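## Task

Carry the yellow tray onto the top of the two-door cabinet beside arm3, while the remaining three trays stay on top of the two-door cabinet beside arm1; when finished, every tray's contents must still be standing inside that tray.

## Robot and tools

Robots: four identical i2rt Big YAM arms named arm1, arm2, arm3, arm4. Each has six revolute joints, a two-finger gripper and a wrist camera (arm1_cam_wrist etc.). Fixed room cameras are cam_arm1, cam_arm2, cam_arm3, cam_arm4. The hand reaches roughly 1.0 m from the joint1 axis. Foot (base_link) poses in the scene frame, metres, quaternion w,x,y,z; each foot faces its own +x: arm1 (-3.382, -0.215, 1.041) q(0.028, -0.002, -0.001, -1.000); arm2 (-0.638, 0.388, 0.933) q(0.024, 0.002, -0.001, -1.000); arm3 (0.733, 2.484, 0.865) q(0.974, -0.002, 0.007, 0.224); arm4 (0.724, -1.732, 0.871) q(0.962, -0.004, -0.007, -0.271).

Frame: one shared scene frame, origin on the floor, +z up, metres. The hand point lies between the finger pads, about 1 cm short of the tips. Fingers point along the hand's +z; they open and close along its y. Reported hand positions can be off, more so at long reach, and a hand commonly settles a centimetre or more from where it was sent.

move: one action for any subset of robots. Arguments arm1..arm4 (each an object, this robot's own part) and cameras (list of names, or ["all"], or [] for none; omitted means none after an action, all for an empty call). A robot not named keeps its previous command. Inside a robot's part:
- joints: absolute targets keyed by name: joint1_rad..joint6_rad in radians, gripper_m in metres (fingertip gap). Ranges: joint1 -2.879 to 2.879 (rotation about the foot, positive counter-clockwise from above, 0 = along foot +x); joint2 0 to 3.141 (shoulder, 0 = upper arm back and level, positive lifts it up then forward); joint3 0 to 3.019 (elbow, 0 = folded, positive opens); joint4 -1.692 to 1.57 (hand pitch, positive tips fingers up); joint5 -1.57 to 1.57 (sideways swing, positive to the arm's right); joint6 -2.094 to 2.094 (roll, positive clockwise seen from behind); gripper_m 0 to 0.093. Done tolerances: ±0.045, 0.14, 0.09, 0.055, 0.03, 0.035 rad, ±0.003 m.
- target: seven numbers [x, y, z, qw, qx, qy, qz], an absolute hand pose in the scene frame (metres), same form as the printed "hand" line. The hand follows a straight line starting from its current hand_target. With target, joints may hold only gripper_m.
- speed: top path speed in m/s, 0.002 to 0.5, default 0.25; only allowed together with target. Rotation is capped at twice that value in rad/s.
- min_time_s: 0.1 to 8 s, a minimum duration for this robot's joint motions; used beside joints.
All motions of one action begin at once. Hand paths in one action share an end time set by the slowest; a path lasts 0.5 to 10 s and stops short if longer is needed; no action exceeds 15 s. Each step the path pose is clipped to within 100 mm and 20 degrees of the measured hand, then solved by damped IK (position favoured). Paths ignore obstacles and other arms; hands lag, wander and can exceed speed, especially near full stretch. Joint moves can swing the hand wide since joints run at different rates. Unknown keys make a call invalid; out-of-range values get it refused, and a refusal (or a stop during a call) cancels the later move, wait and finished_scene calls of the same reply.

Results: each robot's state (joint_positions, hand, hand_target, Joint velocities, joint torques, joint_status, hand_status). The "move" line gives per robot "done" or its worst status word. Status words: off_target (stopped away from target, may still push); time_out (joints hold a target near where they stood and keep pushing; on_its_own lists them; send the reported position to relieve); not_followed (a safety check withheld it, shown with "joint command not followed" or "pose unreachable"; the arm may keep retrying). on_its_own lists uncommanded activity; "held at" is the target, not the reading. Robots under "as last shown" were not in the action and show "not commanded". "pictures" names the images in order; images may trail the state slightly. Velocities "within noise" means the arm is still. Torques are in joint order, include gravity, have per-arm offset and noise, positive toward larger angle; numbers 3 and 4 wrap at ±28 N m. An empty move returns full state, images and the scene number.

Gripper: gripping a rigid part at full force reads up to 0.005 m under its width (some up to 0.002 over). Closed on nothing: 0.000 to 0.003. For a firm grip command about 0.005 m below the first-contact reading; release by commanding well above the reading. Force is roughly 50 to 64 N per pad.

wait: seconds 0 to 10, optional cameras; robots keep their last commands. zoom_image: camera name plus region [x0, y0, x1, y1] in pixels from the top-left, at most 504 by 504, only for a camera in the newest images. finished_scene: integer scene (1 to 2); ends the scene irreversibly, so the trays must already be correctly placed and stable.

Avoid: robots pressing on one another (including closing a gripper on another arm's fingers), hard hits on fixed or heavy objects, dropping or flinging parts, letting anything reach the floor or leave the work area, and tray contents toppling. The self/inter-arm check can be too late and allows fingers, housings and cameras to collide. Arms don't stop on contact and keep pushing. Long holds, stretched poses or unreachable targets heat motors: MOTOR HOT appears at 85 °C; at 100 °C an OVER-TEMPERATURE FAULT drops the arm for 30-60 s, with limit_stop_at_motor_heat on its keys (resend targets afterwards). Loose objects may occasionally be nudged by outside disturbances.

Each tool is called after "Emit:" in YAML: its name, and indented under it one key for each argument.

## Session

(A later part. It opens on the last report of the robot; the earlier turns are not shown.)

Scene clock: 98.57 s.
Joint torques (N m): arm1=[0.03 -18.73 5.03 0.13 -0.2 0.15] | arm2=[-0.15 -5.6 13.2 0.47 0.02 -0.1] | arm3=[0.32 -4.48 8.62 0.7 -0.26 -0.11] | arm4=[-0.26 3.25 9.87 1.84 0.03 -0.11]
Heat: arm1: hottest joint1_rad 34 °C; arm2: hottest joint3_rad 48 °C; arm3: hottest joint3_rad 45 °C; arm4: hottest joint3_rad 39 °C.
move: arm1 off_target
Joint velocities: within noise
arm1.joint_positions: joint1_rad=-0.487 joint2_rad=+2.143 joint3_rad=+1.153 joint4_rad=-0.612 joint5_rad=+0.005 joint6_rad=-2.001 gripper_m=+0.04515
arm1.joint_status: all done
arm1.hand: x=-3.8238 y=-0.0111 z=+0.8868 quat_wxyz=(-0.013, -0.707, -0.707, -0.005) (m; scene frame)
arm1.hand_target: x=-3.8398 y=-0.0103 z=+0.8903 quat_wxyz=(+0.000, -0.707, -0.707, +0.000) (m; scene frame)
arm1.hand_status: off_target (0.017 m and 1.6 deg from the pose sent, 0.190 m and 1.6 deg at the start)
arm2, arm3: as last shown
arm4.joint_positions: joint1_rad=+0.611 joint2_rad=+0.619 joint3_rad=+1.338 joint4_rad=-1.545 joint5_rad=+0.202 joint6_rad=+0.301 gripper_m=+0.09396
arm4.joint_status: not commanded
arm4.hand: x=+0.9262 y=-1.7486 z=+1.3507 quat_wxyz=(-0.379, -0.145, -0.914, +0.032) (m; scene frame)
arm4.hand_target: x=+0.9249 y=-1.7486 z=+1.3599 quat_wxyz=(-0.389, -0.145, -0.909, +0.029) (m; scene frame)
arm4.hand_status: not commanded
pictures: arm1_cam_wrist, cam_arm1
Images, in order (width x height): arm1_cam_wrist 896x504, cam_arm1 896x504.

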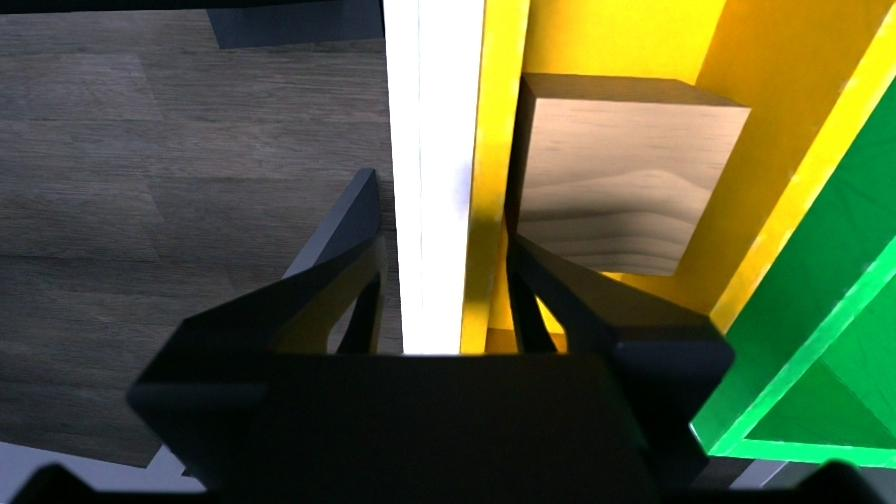

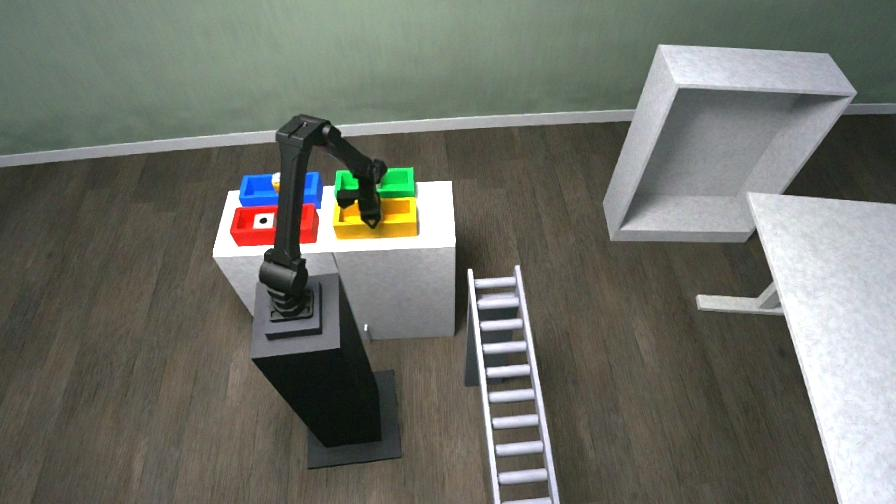

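Emit:
move:
  arm1: {"target":[-3.851,0.003,0.84,0,0.707,0.707,0],"joints":{"gripper_m":0.042},"speed":0.1}
  cameras: ["arm1_cam_wrist"]

Emit:
zoom_image:
  camera: "arm1_cam_wrist"
  region: [300, 100, 650, 360]

Scene clock: 106.77 s.
Joint torques (N m): arm1=[-1.26 -16.03 5.18 0.69 -0.18 0] | arm2=[-0.09 -5.66 13.19 0.49 0.03 -0.09] | arm3=[0.38 -4.48 8.54 0.77 -0.24 -0.09] | arm4=[-0.91 3.49 10 1.78 0.04 -0.07]
Heat: arm1: hottest joint1_rad 34 °C; arm2: hottest joint3_rad 49 °C; arm3: hottest joint3_rad 45 °C; arm4: hottest joint3_rad 39 °C.
move: arm1 off_target
Joint velocities: within noise
arm1.joint_positions: joint1_rad=-0.487 joint2_rad=+2.231 joint3_rad=+1.220 joint4_rad=-0.561 joint5_rad=+0.005 joint6_rad=-2.001 gripper_m=+0.04212
arm1.joint_status: all done
arm1.hand: x=-3.8461 y=-0.0009 z=+0.8583 quat_wxyz=(+0.001, -0.707, -0.707, +0.000) (m; scene frame)
arm1.hand_target: x=-3.8502 y=+0.0025 z=+0.8405 quat_wxyz=(+0.000, -0.707, -0.707, +0.000) (m; scene frame)
arm1.hand_status: off_target (0.019 m and 0.1 deg from the pose sent, 0.056 m and 1.6 deg at the start)
arm2.joint_positions: joint1_rad=-0.209 joint2_rad=+1.165 joint3_rad=+1.654 joint4_rad=-1.687 joint5_rad=-0.004 joint6_rad=-0.146 gripper_m=+0.09396
arm2.joint_status: not commanded
arm2.hand: x=-0.9970 y=+0.4468 z=+1.3853 quat_wxyz=(+0.025, -0.983, +0.007, +0.182) (m; scene frame)
arm2.hand_target: x=-0.9998 y=+0.4500 z=+1.3990 quat_wxyz=(+0.030, -0.981, +0.002, +0.192) (m; scene frame)
arm2.hand_status: not commanded
arm3, arm4: as last shown
pictures: arm1_cam_wrist
Images, in order (width x height): arm1_cam_wrist 896x504.

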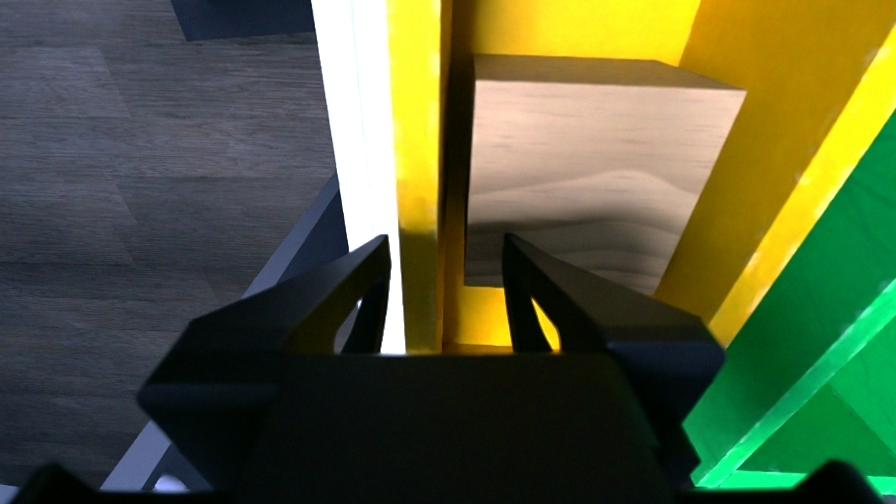

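Scaled by 1.440 from the camera's 896x504 image, which has a finer 1280x720 frame.

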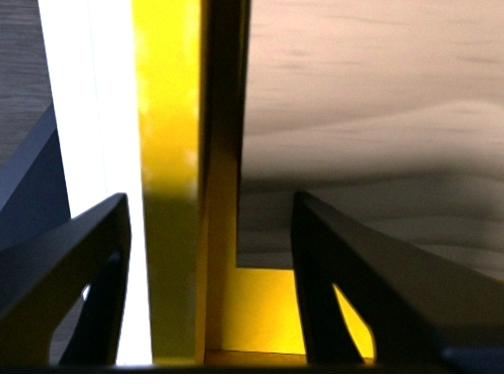

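Emit:
move:
  arm1: {"target":[-3.846,0.055,0.88,0,0.707,0.707,0],"speed":0.15}

Emit:
move:
  arm1: {"target":[-3.85,0.056,0.78,0,0.707,0.707,0],"speed":0.1,"joints":{"gripper_m":0.05}}
  cameras: ["arm1_cam_wrist","cam_arm1"]

Scene clock: 114.50 s.
Joint torques (N m): arm1=[-0.97 -21.77 5.45 -0.43 -0.05 -0.01] | arm2=[0.03 -5.6 13.22 0.61 0.04 -0.1] | arm3=[0.15 -4.6 8.55 0.75 -0.24 -0.11] | arm4=[-0.79 3.72 10.02 1.91 0.02 -0.07]
Heat: arm1: hottest joint1_rad 34 °C; arm2: hottest joint3_rad 49 °C; arm3: hottest joint3_rad 45 °C; arm4: hottest joint3_rad 40 °C.
move: arm1 off_target
Joint velocities: within noise
arm1.joint_positions: joint1_rad=-0.580 joint2_rad=+2.232 joint3_rad=+1.271 joint4_rad=-0.644 joint5_rad=+0.006 joint6_rad=-2.075 gripper_m=+0.04212
arm1.joint_status: not commanded
arm1.hand: x=-3.8313 y=+0.0456 z=+0.8689 quat_wxyz=(-0.014, -0.714, -0.700, -0.005) (m; scene frame)
arm1.hand_target: x=-3.8457 y=+0.0548 z=+0.8802 quat_wxyz=(+0.001, -0.710, -0.704, -0.002) (m; scene frame)
arm1.hand_status: off_target (0.021 m and 2.1 deg from the pose sent, 0.060 m and 0.1 deg at the start; a joint's target at an end of its range on 23 of 35 steps)
arm2, arm4: as last shown
arm3.joint_positions: joint1_rad=-1.291 joint2_rad=+1.011 joint3_rad=+1.488 joint4_rad=-1.603 joint5_rad=+0.003 joint6_rad=+0.009 gripper_m=+0.09398
arm3.joint_status: not commanded
arm3.hand: x=+0.9550 y=+2.2450 z=+1.3023 quat_wxyz=(-0.196, -0.400, -0.890, +0.096) (m; scene frame)
arm3.hand_target: x=+0.9517 y=+2.2452 z=+1.3115 quat_wxyz=(-0.208, -0.399, -0.888, +0.101) (m; scene frame)
arm3.hand_status: not commanded
pictures: none

Scene clock: 116.07 s.
Joint torques (N m): arm1=[-0.85 -17.03 4.68 0.69 -0.25 -0.05] | arm2=[-0.03 -5.89 13.2 0.5 0.02 -0.1] | arm3=[0.21 -4.48 8.58 0.65 -0.25 -0.12] | arm4=[-0.73 3.6 10.02 1.99 0 -0.13]
Heat: arm1: hottest joint1_rad 34 °C; arm2: hottest joint3_rad 49 °C; arm3: hottest joint3_rad 45 °C; arm4: hottest joint3_rad 40 °C.
move: arm1 off_target
Joint velocities: within noise
arm1.joint_positions: joint1_rad=-0.580 joint2_rad=+2.392 joint3_rad=+1.351 joint4_rad=-0.521 joint5_rad=+0.009 joint6_rad=-2.076 gripper_m=+0.04985
arm1.joint_status: all done
arm1.hand: x=-3.8501 y=+0.0568 z=+0.8034 quat_wxyz=(+0.006, -0.714, -0.701, -0.001) (m; scene frame)
arm1.hand_target: x=-3.8490 y=+0.0553 z=+0.7808 quat_wxyz=(+0.000, -0.710, -0.704, -0.001) (m; scene frame)
arm1.hand_status: off_target (0.023 m and 1.3 deg from the pose sent, 0.091 m and 2.1 deg at the start; a joint's target at an end of its range on 46 of 47 steps)
arm2, arm3, arm4: as last shown
pictures: arm1_cam_wrist, cam_arm1
Images, in order (width x height): arm1_cam_wrist 896x504, cam_arm1 896x504.

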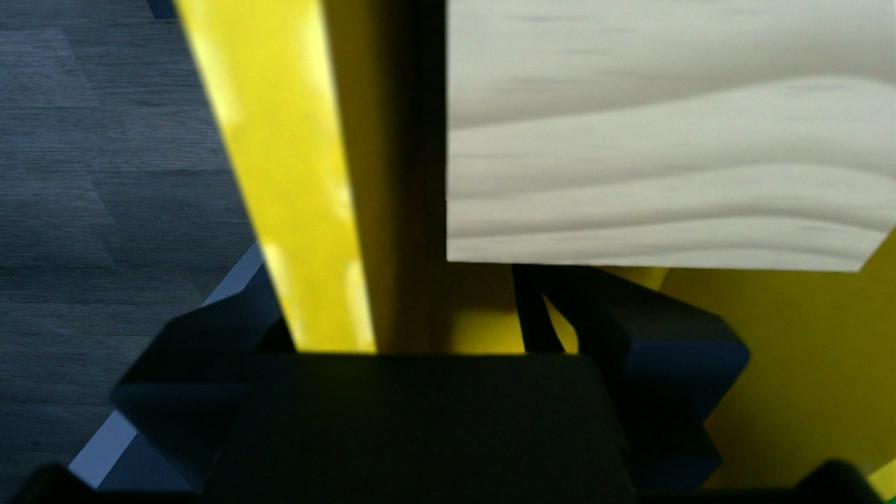

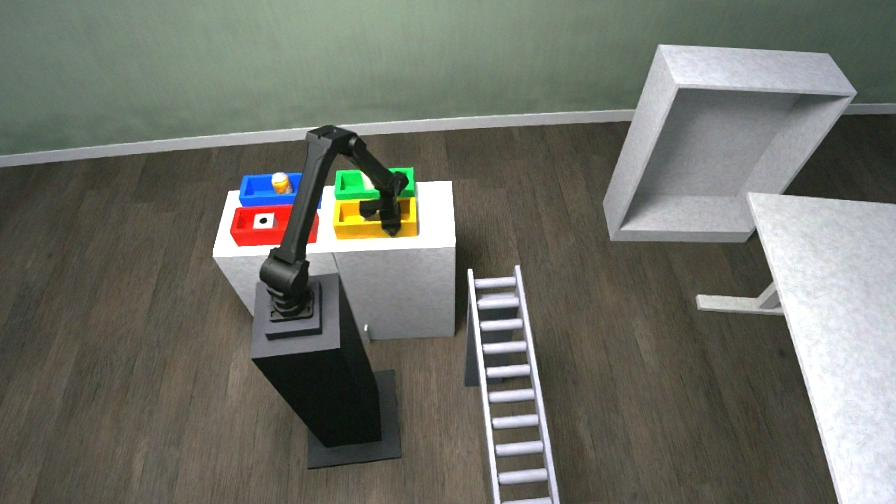

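Emit:
move:
  arm1: {"target":[-3.83,0.056,0.8,0,0.71,0.704,0],"speed":0.1}
  cameras: ["arm1_cam_wrist"]

Emit:
move:
  arm1: {"joints":{"gripper_m":0.005}}
  cameras: ["arm1_cam_wrist","cam_arm1"]

Emit:
zoom_image:
  camera: "cam_arm1"
  region: [300, 130, 460, 260]

Scene clock: 122.57 s.
Joint torques (N m): arm1=[-1.96 -21.07 1.78 0.08 -0.12 -0.03] | arm2=[0.03 -5.71 13.22 0.57 0.04 -0.1] | arm3=[0.32 -4.42 8.59 0.75 -0.26 -0.11] | arm4=[-0.97 3.55 9.95 1.96 0.07 -0.08]
Heat: arm1: hottest joint1_rad 34 °C; arm2: hottest joint3_rad 49 °C; arm3: hottest joint3_rad 45 °C; arm4: hottest joint3_rad 40 °C.
move: arm1 off_target
Joint velocities: within noise
arm1.joint_positions: joint1_rad=-0.582 joint2_rad=+2.378 joint3_rad=+1.314 joint4_rad=-0.500 joint5_rad=+0.009 joint6_rad=-2.078 gripper_m=+0.04986
arm1.joint_status: not commanded
arm1.hand: x=-3.8404 y=+0.0527 z=+0.8037 quat_wxyz=(+0.006, -0.714, -0.700, -0.001) (m; scene frame)
arm1.hand_target: x=-3.8302 y=+0.0555 z=+0.8000 quat_wxyz=(+0.001, -0.716, -0.698, -0.003) (m; scene frame)
arm1.hand_status: off_target (0.012 m and 0.9 deg from the pose sent, 0.021 m and 0.9 deg at the start; a joint's target at an end of its range on 30 of 30 steps)
arm2, arm3, arm4: as last shown
pictures: arm1_cam_wrist
Images, in order (width x height): arm1_cam_wrist 896x504.

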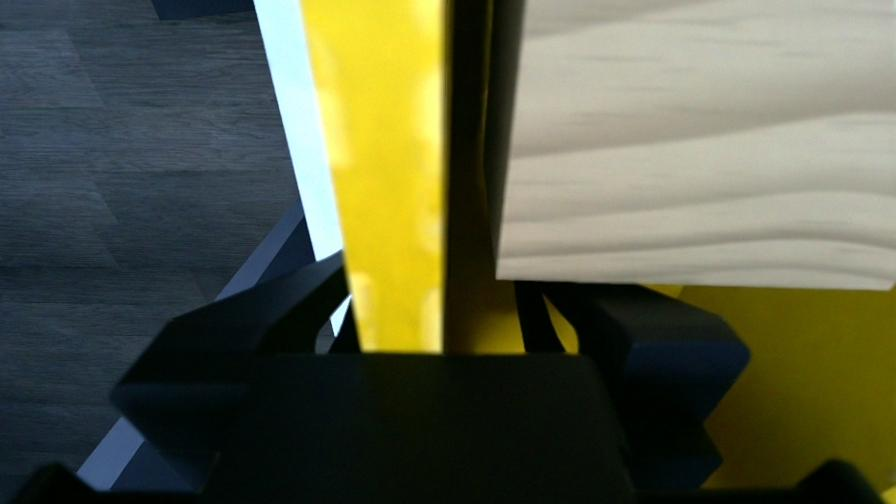

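Scene clock: 123.33 s.
Joint torques (N m): arm1=[-1.85 -20.48 2.47 0.03 -0.13 0] | arm2=[-0.03 -5.54 13.22 0.5 0.02 -0.1] | arm3=[0.32 -4.54 8.61 0.73 -0.25 -0.11] | arm4=[-1.08 3.78 9.95 1.99 -0.02 -0.09]
Heat: arm1: hottest joint1_rad 34 °C; arm2: hottest joint3_rad 49 °C; arm3: hottest joint3_rad 45 °C; arm4: hottest joint3_rad 40 °C.
move: arm1 off_target
Joint velocities: within noise
arm1.joint_positions: joint1_rad=-0.585 joint2_rad=+2.372 joint3_rad=+1.307 joint4_rad=-0.496 joint5_rad=+0.010 joint6_rad=-2.080 gripper_m=+0.01135
arm1.joint_status: gripper_m off_target (ended at +0.01137, target +0.00500)
arm1.hand: x=-3.8383 y=+0.0531 z=+0.8050 quat_wxyz=(+0.006, -0.714, -0.700, -0.001) (m; scene frame)
arm1.hand_target: x=-3.8302 y=+0.0556 z=+0.8000 quat_wxyz=(+0.001, -0.716, -0.698, -0.003) (m; scene frame)
arm1.hand_status: not commanded
arm2, arm3, arm4: as last shown
pictures: arm1_cam_wrist, cam_arm1
Images, in order (width x height): arm1_cam_wrist 896x504, cam_arm1 896x504.

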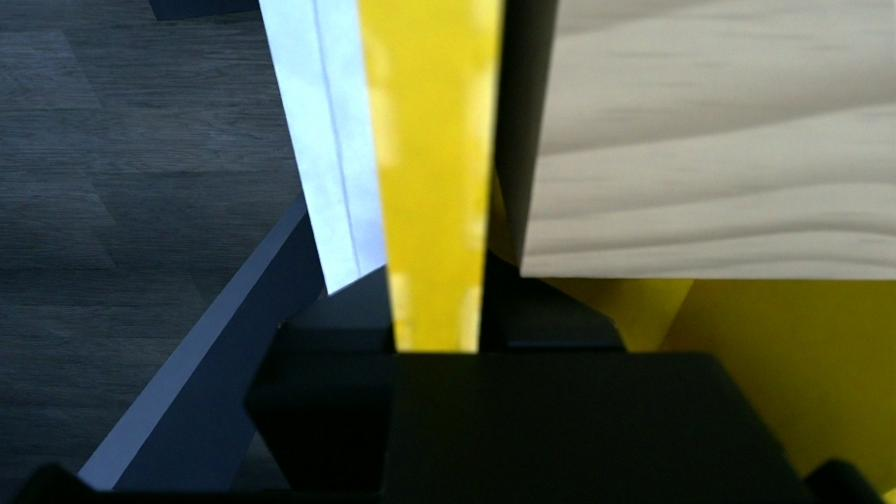

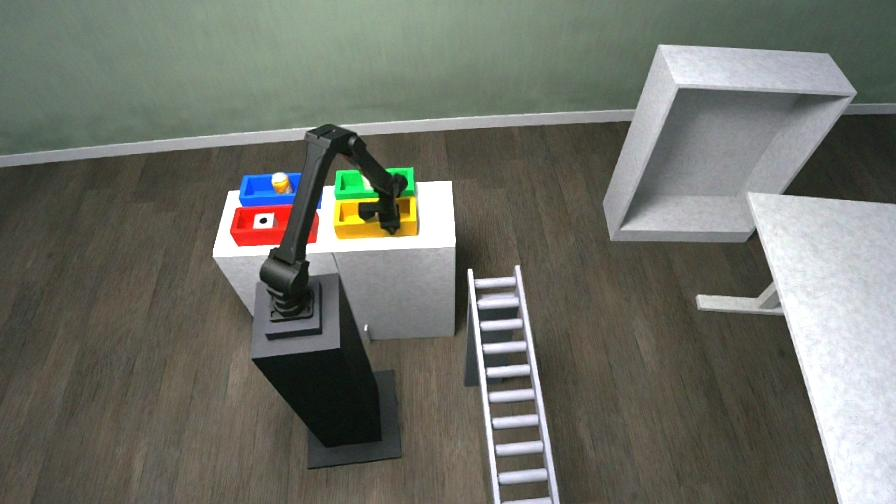

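Scaled by 3.150 from the camera's 896x504 image, which has a finer 1280x720 frame.

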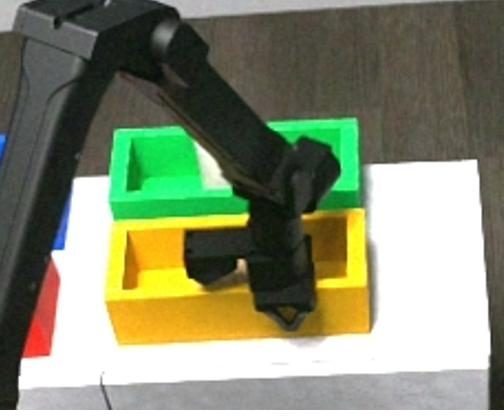

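Emit:
move:
  arm1: {"target":[-3.80,0.056,1.0,0,0.714,0.700,0],"speed":0.12}
  cameras: ["arm1_cam_wrist","cam_arm1"]

Emit:
zoom_image:
  camera: "cam_arm1"
  region: [200, 80, 500, 280]

Scene clock: 129.00 s.
Joint torques (N m): arm1=[-1.85 -21.77 5.12 -0.5 -0.45 -0.02] | arm2=[0.26 -5.6 13.2 0.5 0.01 -0.09] | arm3=[0.44 -4.54 8.54 0.77 -0.24 -0.11] | arm4=[-1.32 3.49 9.94 1.84 0.02 -0.08]
Heat: arm1: hottest joint1_rad 34 °C; arm2: hottest joint3_rad 49 °C; arm3: hottest joint3_rad 46 °C; arm4: hottest joint3_rad 40 °C.
move: arm1 off_target
Joint velocities: within noise
arm1.joint_positions: joint1_rad=-0.612 joint2_rad=+1.958 joint3_rad=+1.174 joint4_rad=-0.827 joint5_rad=+0.025 joint6_rad=-2.081 gripper_m=+0.01133
arm1.joint_status: not commanded
arm1.hand: x=-3.7949 y=+0.0469 z=+0.9802 quat_wxyz=(-0.015, -0.723, -0.691, -0.015) (m; scene frame)
arm1.hand_target: x=-3.8000 y=+0.0556 z=+0.9998 quat_wxyz=(+0.001, -0.725, -0.688, -0.006) (m; scene frame)
arm1.hand_status: off_target (0.022 m and 2.8 deg from the pose sent, 0.199 m and 0.7 deg at the start; a joint's target at an end of its range on 75 of 75 steps)
arm2, arm3, arm4: as last shown
pictures: arm1_cam_wrist, cam_arm1
Images, in order (width x height): arm1_cam_wrist 896x504, cam_arm1 896x504.

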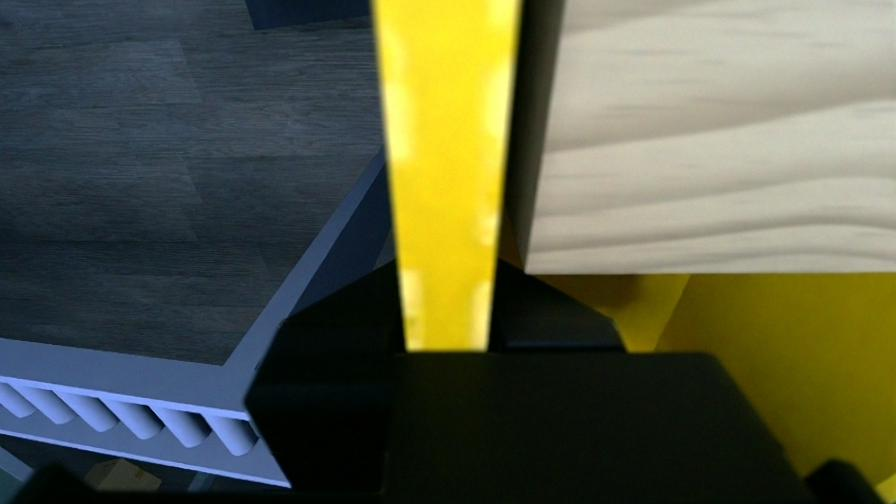

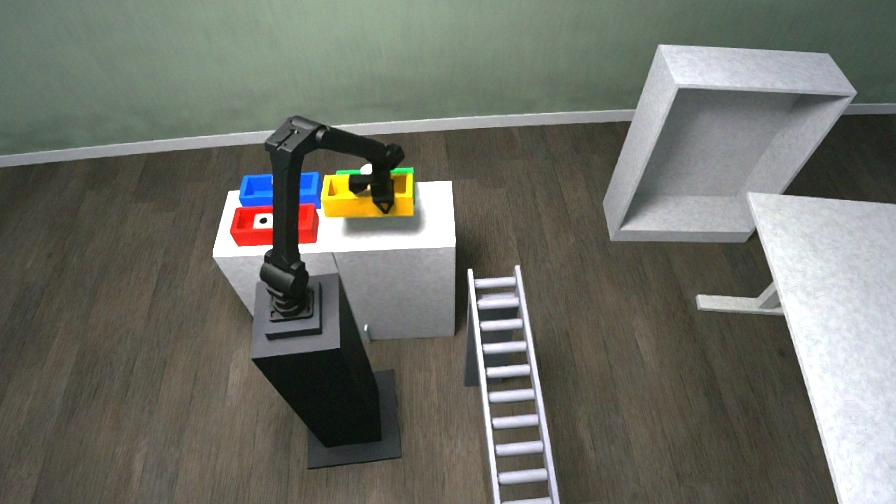

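Scaled by 1.680 from the camera's 896x504 image, which has a finer 1280x720 frame.

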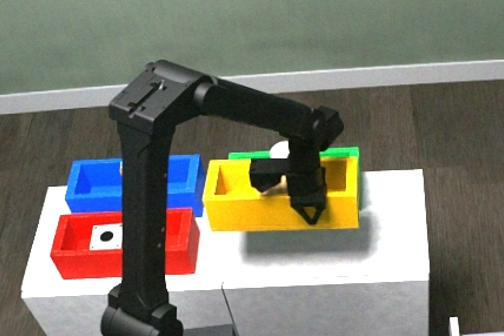

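Emit:
move:
  arm1: {"target":[-3.76,0.1,1.15,0,0.78,0.626,0],"speed":0.2}

Emit:
move:
  arm1: {"target":[-3.40,0.25,1.15,0,1,0,0],"speed":0.2}
  cameras: ["arm1_cam_wrist","cam_arm1"]

Emit:
zoom_image:
  camera: "cam_arm1"
  region: [300, 180, 600, 480]

Scene clock: 137.63 s.
Joint torques (N m): arm1=[-1.73 -19.6 10.13 -0.68 -0.69 0.1] | arm2=[0.15 -5.83 13.23 0.53 0.02 -0.1] | arm3=[0.38 -4.42 8.54 0.79 -0.25 -0.1] | arm4=[-0.32 3.31 9.96 1.96 0.05 -0.09]
Heat: arm1: hottest joint1_rad 34 °C; arm2: hottest joint3_rad 50 °C; arm3: hottest joint3_rad 46 °C; arm4: hottest joint3_rad 40 °C.
move: arm1 off_target
Joint velocities: within noise
arm1.joint_positions: joint1_rad=-0.739 joint2_rad=+1.723 joint3_rad=+1.253 joint4_rad=-1.183 joint5_rad=+0.017 joint6_rad=-2.050 gripper_m=+0.01133
arm1.joint_status: not commanded
arm1.hand: x=-3.7418 y=+0.0826 z=+1.1160 quat_wxyz=(-0.038, -0.774, -0.631, -0.015) (m; scene frame)
arm1.hand_target: x=-3.7583 y=+0.0989 z=+1.1503 quat_wxyz=(+0.000, -0.780, -0.626, +0.000) (m; scene frame)
arm1.hand_status: off_target (0.042 m and 4.7 deg from the pose sent, 0.181 m and 10.2 deg at the start)
arm2, arm3, arm4: as last shown
pictures: none

Scene clock: 141.70 s.
Joint torques (N m): arm1=[-1.32 -16.26 10.63 -0.43 -0.59 0.1] | arm2=[0.21 -5.54 13.19 0.51 0.03 -0.1] | arm3=[0.38 -4.31 8.57 0.72 -0.25 -0.11] | arm4=[-1.08 4.19 9.89 1.74 0.04 -0.06]
Heat: arm1: hottest joint1_rad 34 °C; arm2: hottest joint3_rad 50 °C; arm3: hottest joint3_rad 46 °C; arm4: hottest joint3_rad 40 °C.
move: arm1 off_target
Joint velocities: within noise
arm1.joint_positions: joint1_rad=-1.581 joint2_rad=+1.635 joint3_rad=+1.163 joint4_rad=-1.170 joint5_rad=+0.014 joint6_rad=-1.538 gripper_m=+0.01133
arm1.joint_status: not commanded
arm1.hand: x=-3.3991 y=+0.2215 z=+1.1229 quat_wxyz=(-0.036, -0.999, -0.007, -0.006) (m; scene frame)
arm1.hand_target: x=-3.3999 y=+0.2481 z=+1.1506 quat_wxyz=(+0.000, -1.000, +0.000, +0.000) (m; scene frame)
arm1.hand_status: off_target (0.039 m and 4.3 deg from the pose sent, 0.382 m and 78.5 deg at the start)
arm2, arm3: as last shown
arm4.joint_positions: joint1_rad=+0.611 joint2_rad=+0.619 joint3_rad=+1.338 joint4_rad=-1.545 joint5_rad=+0.202 joint6_rad=+0.301 gripper_m=+0.09396
arm4.joint_status: not commanded
arm4.hand: x=+0.9262 y=-1.7486 z=+1.3507 quat_wxyz=(-0.379, -0.145, -0.914, +0.032) (m; scene frame)
arm4.hand_target: x=+0.9249 y=-1.7486 z=+1.3599 quat_wxyz=(-0.389, -0.145, -0.909, +0.029) (m; scene frame)
arm4.hand_status: not commanded
pictures: arm1_cam_wrist, cam_arm1
Images, in order (width x height): arm1_cam_wrist 896x504, cam_arm1 896x504.

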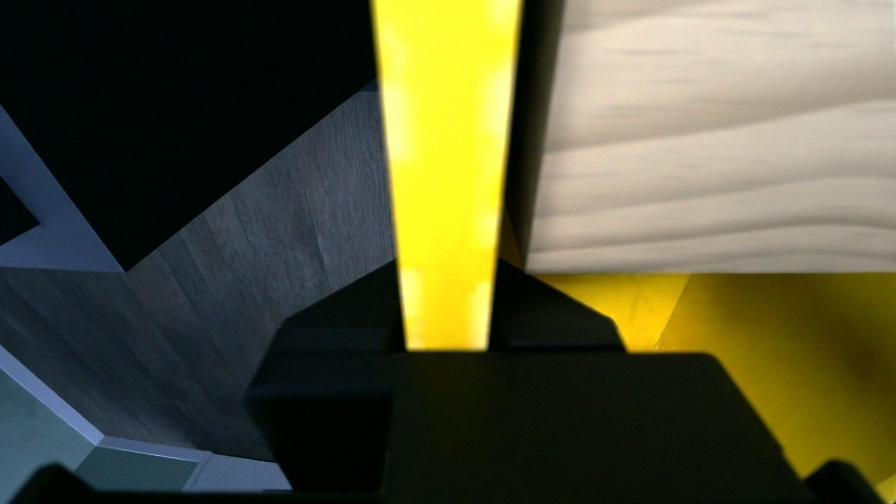

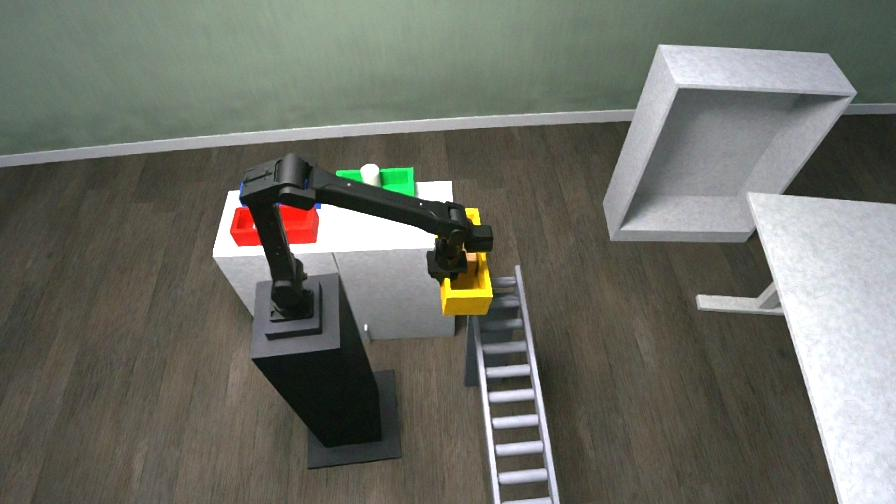

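Scaled by 1.680 from the camera's 896x504 image, which has a finer 1280x720 frame.

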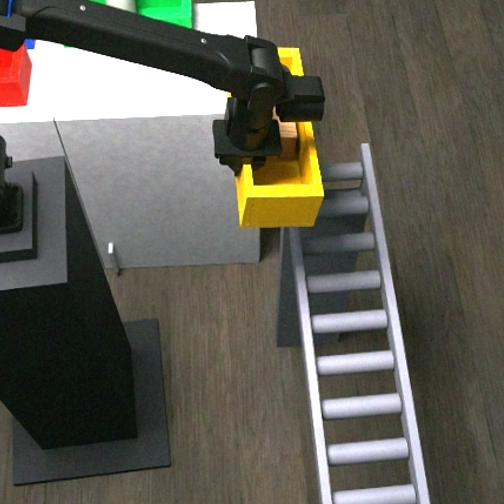

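Emit:
move:
  arm1: {"target":[-3.28,0.31,1.08,0,1,0,0],"speed":0.2}
  cameras: ["arm1_cam_wrist","cam_arm1"]

Emit:
zoom_image:
  camera: "cam_arm1"
  region: [400, 200, 600, 400]

Scene clock: 153.87 s.
Joint torques (N m): arm1=[-1.38 -20.07 9.77 -0.05 -0.67 -0.07] | arm2=[-0.03 -5.77 13.2 0.51 0.03 -0.08] | arm3=[0.56 -4.66 8.62 0.73 -0.26 -0.11] | arm4=[-1.03 3.72 9.98 1.88 0.06 -0.07]
Heat: arm1: hottest joint1_rad 34 °C; arm2: hottest joint3_rad 50 °C; arm3: hottest joint3_rad 46 °C; arm4: hottest joint3_rad 40 °C.
move: arm1 off_target
Joint velocities: within noise
arm1.joint_positions: joint1_rad=-1.812 joint2_rad=+1.881 joint3_rad=+1.302 joint4_rad=-1.072 joint5_rad=+0.017 joint6_rad=-1.746 gripper_m=+0.01133
arm1.joint_status: not commanded
arm1.hand: x=-3.2863 y=+0.2781 z=+1.0533 quat_wxyz=(-0.042, -0.999, +0.005, +0.001) (m; scene frame)
arm1.hand_target: x=-3.2803 y=+0.3081 z=+1.0813 quat_wxyz=(+0.000, -1.000, +0.000, -0.001) (m; scene frame)
arm1.hand_status: off_target (0.042 m and 4.8 deg from the pose sent, 0.154 m and 4.3 deg at the start)
arm2.joint_positions: joint1_rad=-0.209 joint2_rad=+1.165 joint3_rad=+1.654 joint4_rad=-1.687 joint5_rad=-0.004 joint6_rad=-0.146 gripper_m=+0.09396
arm2.joint_status: not commanded
arm2.hand: x=-0.9970 y=+0.4468 z=+1.3853 quat_wxyz=(+0.025, -0.983, +0.007, +0.182) (m; scene frame)
arm2.hand_target: x=-0.9998 y=+0.4500 z=+1.3990 quat_wxyz=(+0.030, -0.981, +0.002, +0.192) (m; scene frame)
arm2.hand_status: not commanded
arm3, arm4: as last shown
pictures: arm1_cam_wrist, cam_arm1
Images, in order (width x height): arm1_cam_wrist 896x504, cam_arm1 896x504.

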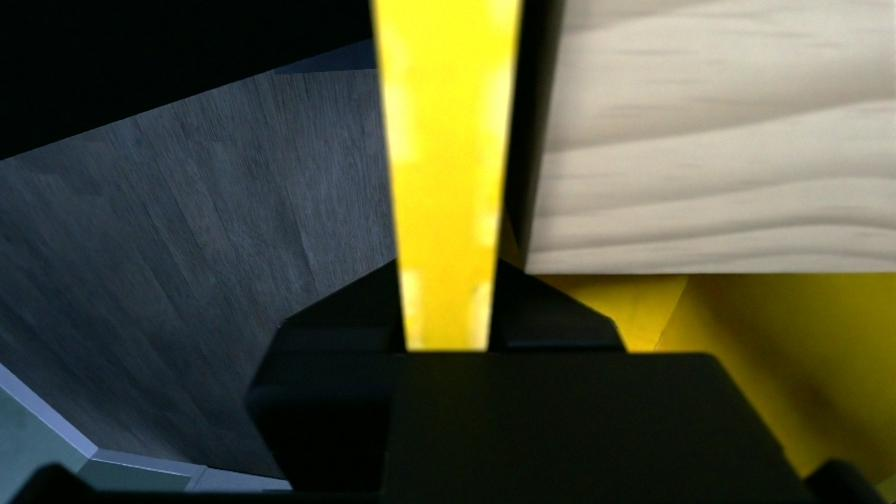

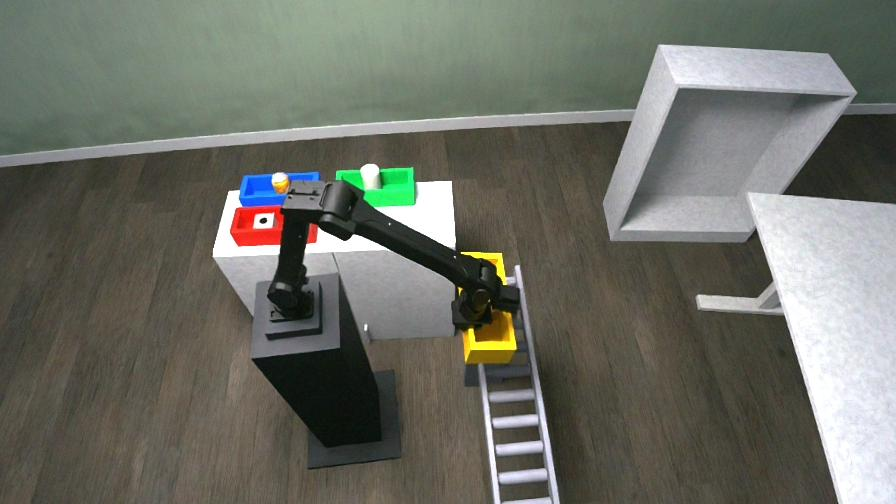

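Scaled by 2.520 from the camera's 896x504 image, which has a finer 1280x720 frame.

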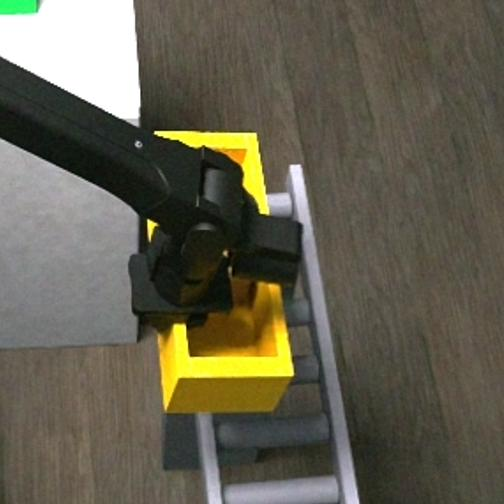

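Emit:
move:
  arm1: {"target":[-3.275,0.36,1.06,0.042,-0.999,-0.02,0],"speed":0.15}
  cameras: ["cam_arm1"]

Emit:
zoom_image:
  camera: "cam_arm1"
  region: [400, 230, 600, 430]

Scene clock: 161.80 s.
Joint torques (N m): arm1=[-1.14 -22.07 9.81 0.32 -0.71 -0.08] | arm2=[-0.09 -5.77 13.19 0.53 0.02 -0.1] | arm3=[0.44 -4.42 8.64 0.8 -0.25 -0.1] | arm4=[-0.91 3.31 9.95 1.95 0.06 -0.1]
Heat: arm1: hottest joint3_rad 35 °C; arm2: hottest joint3_rad 50 °C; arm3: hottest joint3_rad 46 °C; arm4: hottest joint3_rad 41 °C.
move: arm1 off_target
Joint velocities: within noise
arm1.joint_positions: joint1_rad=-1.812 joint2_rad=+1.977 joint3_rad=+1.384 joint4_rad=-0.987 joint5_rad=+0.000 joint6_rad=-1.785 gripper_m=+0.01133
arm1.joint_status: not commanded
arm1.hand: x=-3.2808 y=+0.3243 z=+1.0295 quat_wxyz=(-0.005, -1.000, -0.014, +0.003) (m; scene frame)
arm1.hand_target: x=-3.2755 y=+0.3575 z=+1.0615 quat_wxyz=(+0.042, -0.999, -0.020, +0.000) (m; scene frame)
arm1.hand_status: off_target (0.047 m and 5.5 deg from the pose sent, 0.083 m and 10.1 deg at the start)
arm2, arm4: as last shown
arm3.joint_positions: joint1_rad=-1.291 joint2_rad=+1.011 joint3_rad=+1.488 joint4_rad=-1.603 joint5_rad=+0.003 joint6_rad=+0.009 gripper_m=+0.09398
arm3.joint_status: not commanded
arm3.hand: x=+0.9550 y=+2.2450 z=+1.3023 quat_wxyz=(-0.196, -0.400, -0.890, +0.096) (m; scene frame)
arm3.hand_target: x=+0.9517 y=+2.2452 z=+1.3115 quat_wxyz=(-0.208, -0.399, -0.888, +0.101) (m; scene frame)
arm3.hand_status: not commanded
pictures: cam_arm1
Images, in order (width x height): cam_arm1 896x504.

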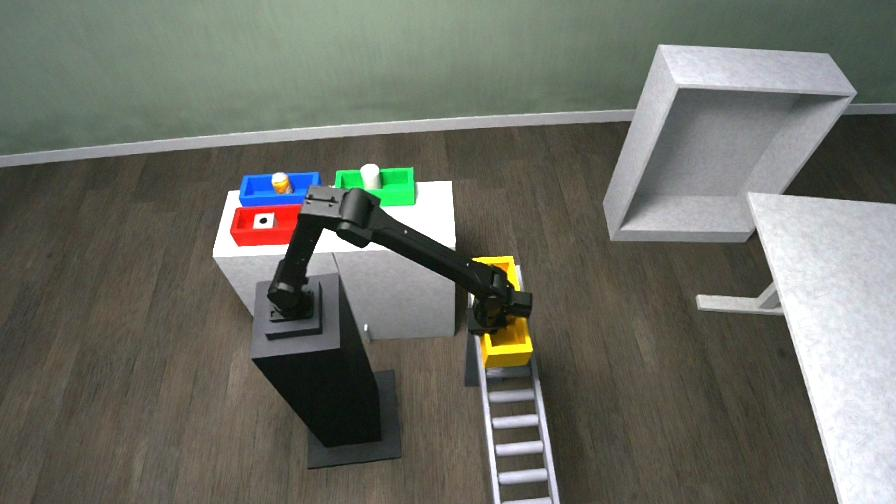

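Scaled by 2.520 from the camera's 896x504 image, which has a finer 1280x720 frame.

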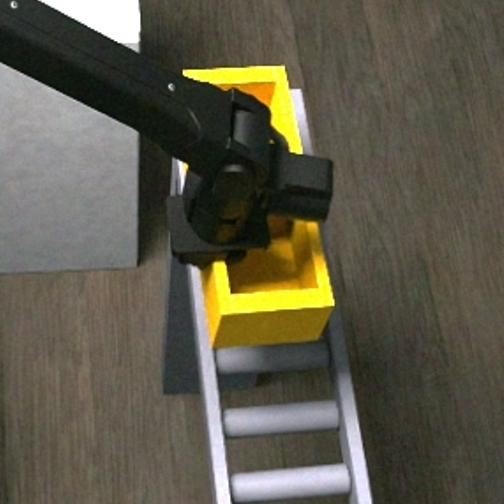

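Emit:
move:
  arm1: {"target":[-3.275,0.372,0.98,0.045,-0.999,-0.02,0],"speed":0.1}
  cameras: ["cam_arm1"]

Emit:
zoom_image:
  camera: "cam_arm1"
  region: [420, 240, 580, 400]

Scene clock: 165.93 s.
Joint torques (N m): arm1=[-0.91 -23.18 8.43 0.39 -0.71 -0.04] | arm2=[0.03 -5.77 13.24 0.46 0.03 -0.09] | arm3=[0.32 -4.6 8.53 0.76 -0.25 -0.11] | arm4=[-0.79 3.37 9.98 1.88 0.01 -0.08]
Heat: arm1: hottest joint3_rad 35 °C; arm2: hottest joint3_rad 50 °C; arm3: hottest joint3_rad 46 °C; arm4: hottest joint3_rad 41 °C.
move: arm1 off_target
Joint velocities: within noise
arm1.joint_positions: joint1_rad=-1.812 joint2_rad=+2.118 joint3_rad=+1.385 joint4_rad=-0.830 joint5_rad=-0.002 joint6_rad=-1.786 gripper_m=+0.01133
arm1.joint_status: not commanded
arm1.hand: x=-3.2788 y=+0.3379 z=+0.9539 quat_wxyz=(+0.003, -1.000, -0.015, +0.002) (m; scene frame)
arm1.hand_target: x=-3.2754 y=+0.3702 z=+0.9813 quat_wxyz=(+0.045, -0.999, -0.020, +0.000) (m; scene frame)
arm1.hand_status: off_target (0.043 m and 4.9 deg from the pose sent, 0.069 m and 5.8 deg at the start)
arm2, arm3, arm4: as last shown
pictures: cam_arm1
Images, in order (width x height): cam_arm1 896x504.

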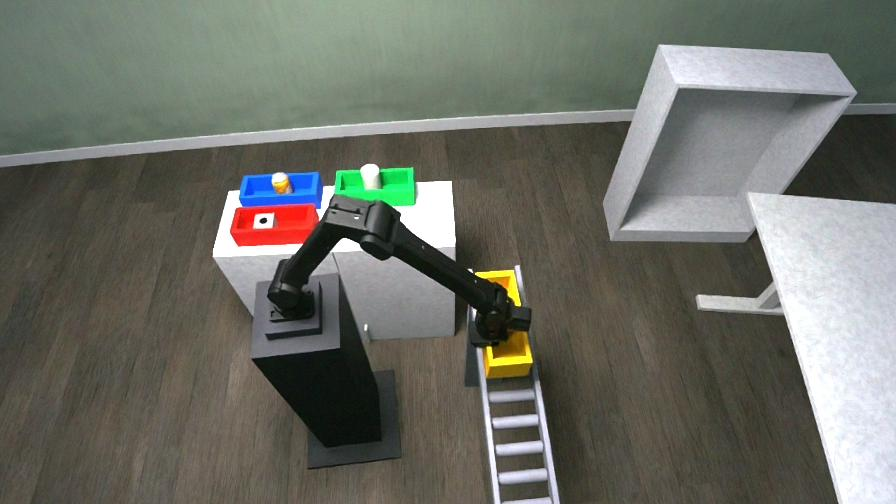

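Scaled by 3.150 from the camera's 896x504 image, which has a finer 1280x720 frame.

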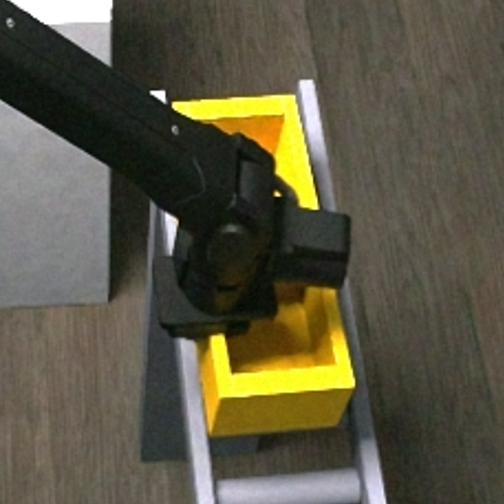

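Emit:
move:
  arm1: {"target":[-3.275,0.376,0.93,0.045,-0.999,-0.02,0],"speed":0.08}
  cameras: ["cam_arm1","arm1_cam_wrist"]

Emit:
zoom_image:
  camera: "cam_arm1"
  region: [420, 240, 580, 400]

Scene clock: 169.77 s.
Joint torques (N m): arm1=[-0.79 -22.36 7.99 0.66 -0.35 0.03] | arm2=[0.21 -5.71 13.15 0.47 0.02 -0.12] | arm3=[0.56 -4.31 8.57 0.73 -0.26 -0.11] | arm4=[-0.73 3.49 9.91 1.94 0.05 -0.08]
Heat: arm1: hottest joint3_rad 35 °C; arm2: hottest joint3_rad 50 °C; arm3: hottest joint3_rad 46 °C; arm4: hottest joint3_rad 41 °C.
move: arm1 off_target
Joint velocities: within noise
arm1.joint_positions: joint1_rad=-1.813 joint2_rad=+2.198 joint3_rad=+1.389 joint4_rad=-0.748 joint5_rad=-0.010 joint6_rad=-1.792 gripper_m=+0.01132
arm1.joint_status: not commanded
arm1.hand: x=-3.2794 y=+0.3416 z=+0.9122 quat_wxyz=(+0.007, -1.000, -0.018, +0.005) (m; scene frame)
arm1.hand_target: x=-3.2752 y=+0.3743 z=+0.9314 quat_wxyz=(+0.045, -0.999, -0.020, +0.000) (m; scene frame)
arm1.hand_status: off_target (0.039 m and 4.4 deg from the pose sent, 0.045 m and 4.9 deg at the start)
arm2, arm3, arm4: as last shown
pictures: arm1_cam_wrist, cam_arm1
Images, in order (width x height): arm1_cam_wrist 896x504, cam_arm1 896x504.

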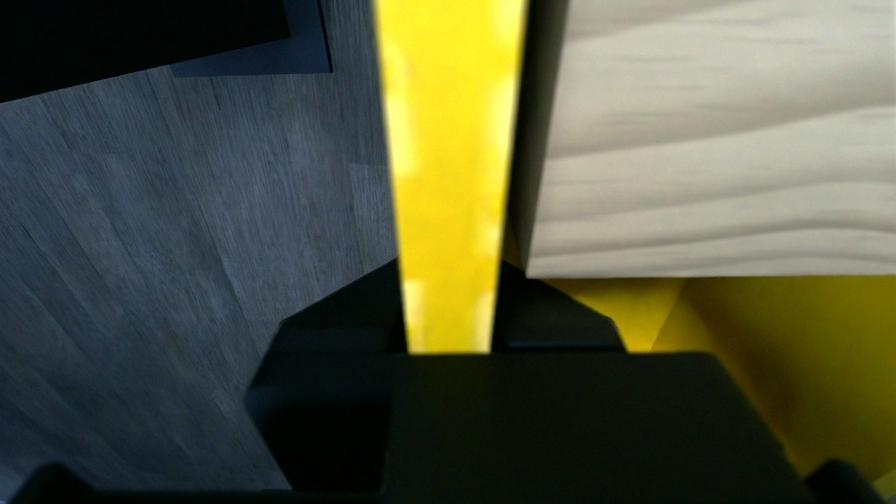

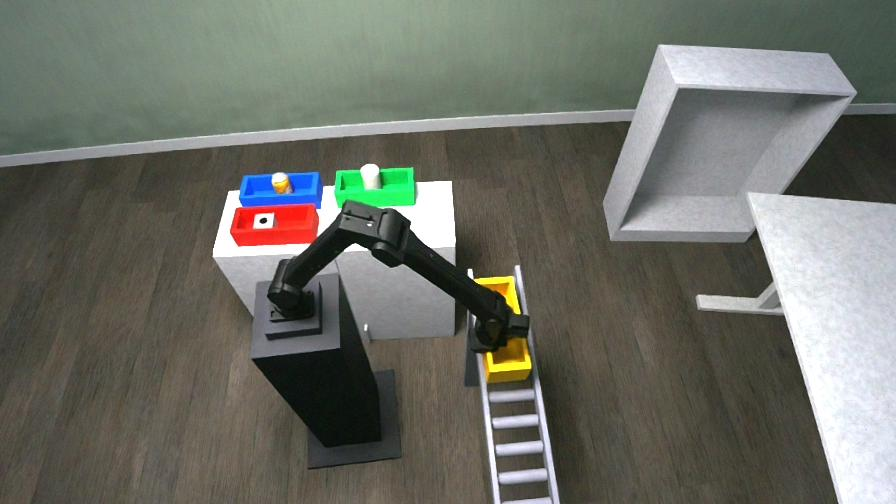

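Scaled by 3.150 from the camera's 896x504 image, which has a finer 1280x720 frame.

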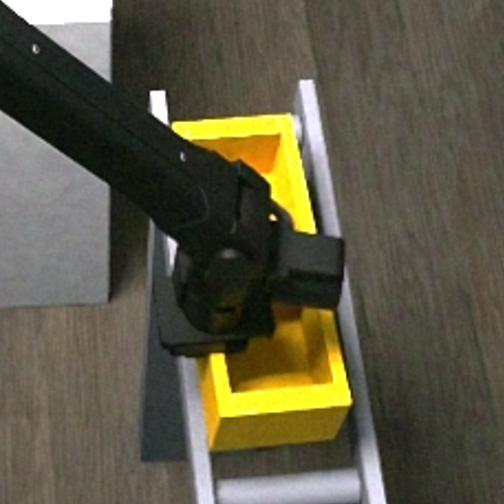

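Emit:
move:
  arm1: {"target":[-3.275,0.385,0.90,0.045,-0.999,-0.02,0],"speed":0.06}
  cameras: ["cam_arm1"]

Emit:
zoom_image:
  camera: "cam_arm1"
  region: [420, 240, 580, 400]

Scene clock: 173.73 s.
Joint torques (N m): arm1=[-0.67 -19.84 7.86 1.83 0.79 0.53] | arm2=[-0.09 -5.6 13.26 0.53 0.02 -0.1] | arm3=[0.56 -4.54 8.59 0.79 -0.26 -0.11] | arm4=[-0.32 3.19 10.07 1.95 0.03 -0.06]
Heat: arm1: hottest joint3_rad 35 °C; arm2: hottest joint3_rad 50 °C; arm3: hottest joint3_rad 46 °C; arm4: hottest joint3_rad 41 °C.
move: arm1 off_target
Joint velocities: within noise
arm1.joint_positions: joint1_rad=-1.813 joint2_rad=+2.232 joint3_rad=+1.427 joint4_rad=-0.738 joint5_rad=-0.037 joint6_rad=-1.841 gripper_m=+0.01132
arm1.joint_status: not commanded
arm1.hand: x=-3.2817 y=+0.3558 z=+0.9037 quat_wxyz=(+0.017, -0.999, -0.042, +0.017) (m; scene frame)
arm1.hand_target: x=-3.2753 y=+0.3835 z=+0.9015 quat_wxyz=(+0.045, -0.999, -0.020, +0.001) (m; scene frame)
arm1.hand_status: off_target (0.030 m and 4.6 deg from the pose sent, 0.045 m and 4.4 deg at the start)
arm2, arm3, arm4: as last shown
pictures: cam_arm1
Images, in order (width x height): cam_arm1 896x504.

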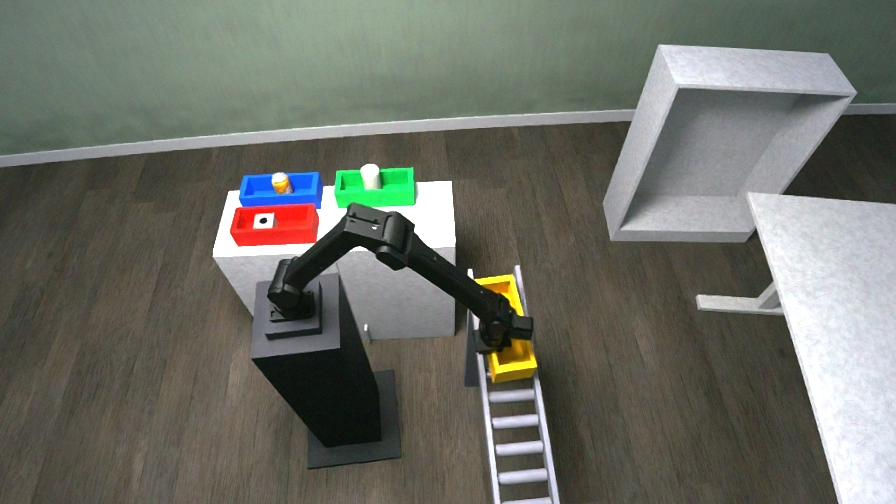

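Scaled by 3.150 from the camera's 896x504 image, which has a finer 1280x720 frame.

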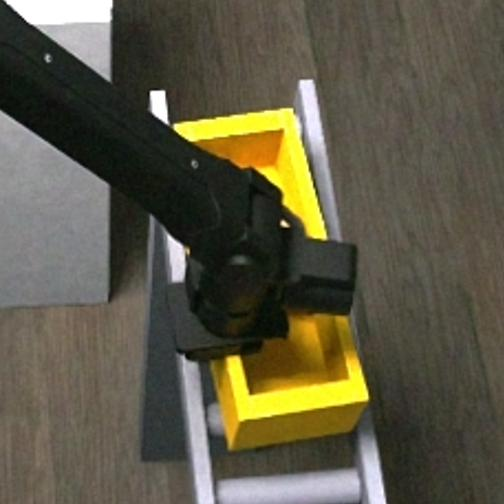

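Emit:
move:
  arm1: {"target":[-3.275,0.37,0.905,0.045,-0.999,0.005,0],"speed":0.06}
  cameras: ["cam_arm1"]

Emit:
zoom_image:
  camera: "cam_arm1"
  region: [420, 240, 580, 400]

Scene clock: 176.90 s.
Joint torques (N m): arm1=[-0.97 -22.53 4.67 2.07 1.01 0.8] | arm2=[0.03 -5.71 13.22 0.59 0.03 -0.11] | arm3=[0.44 -4.6 8.58 0.73 -0.25 -0.11] | arm4=[-0.85 3.19 9.85 1.92 0.07 -0.09]
Heat: arm1: hottest joint3_rad 35 °C; arm2: hottest joint3_rad 51 °C; arm3: hottest joint3_rad 46 °C; arm4: hottest joint3_rad 41 °C.
move: arm1 off_target
Joint velocities: within noise
arm1.joint_positions: joint1_rad=-1.813 joint2_rad=+2.231 joint3_rad=+1.422 joint4_rad=-0.725 joint5_rad=-0.042 joint6_rad=-1.829 gripper_m=+0.01132
arm1.joint_status: not commanded
arm1.hand: x=-3.2825 y=+0.3566 z=+0.9028 quat_wxyz=(+0.021, -0.999, -0.037, +0.019) (m; scene frame)
arm1.hand_target: x=-3.2752 y=+0.3697 z=+0.9056 quat_wxyz=(+0.045, -0.999, +0.004, +0.002) (m; scene frame)
arm1.hand_status: off_target (0.015 m and 5.9 deg from the pose sent, 0.016 m and 6.6 deg at the start)
arm2, arm3, arm4: as last shown
pictures: cam_arm1
Images, in order (width x height): cam_arm1 896x504.

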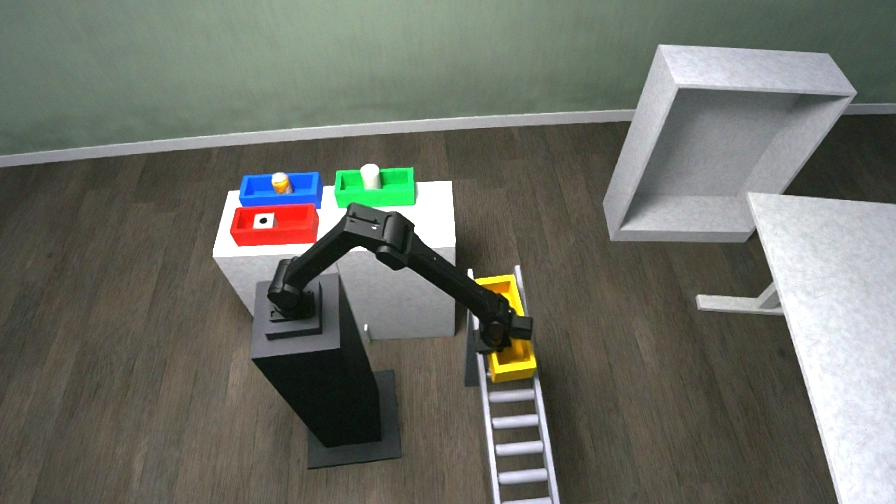

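Scaled by 3.150 from the camera's 896x504 image, which has a finer 1280x720 frame.

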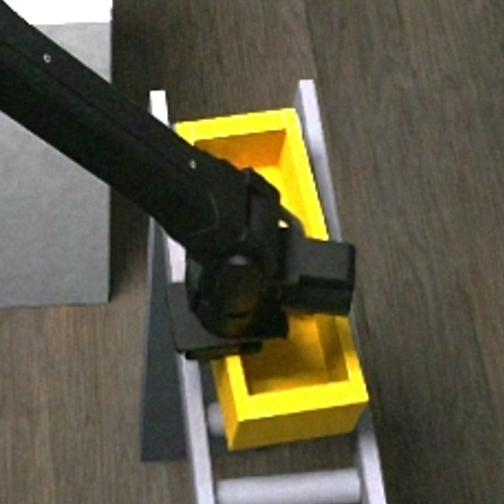

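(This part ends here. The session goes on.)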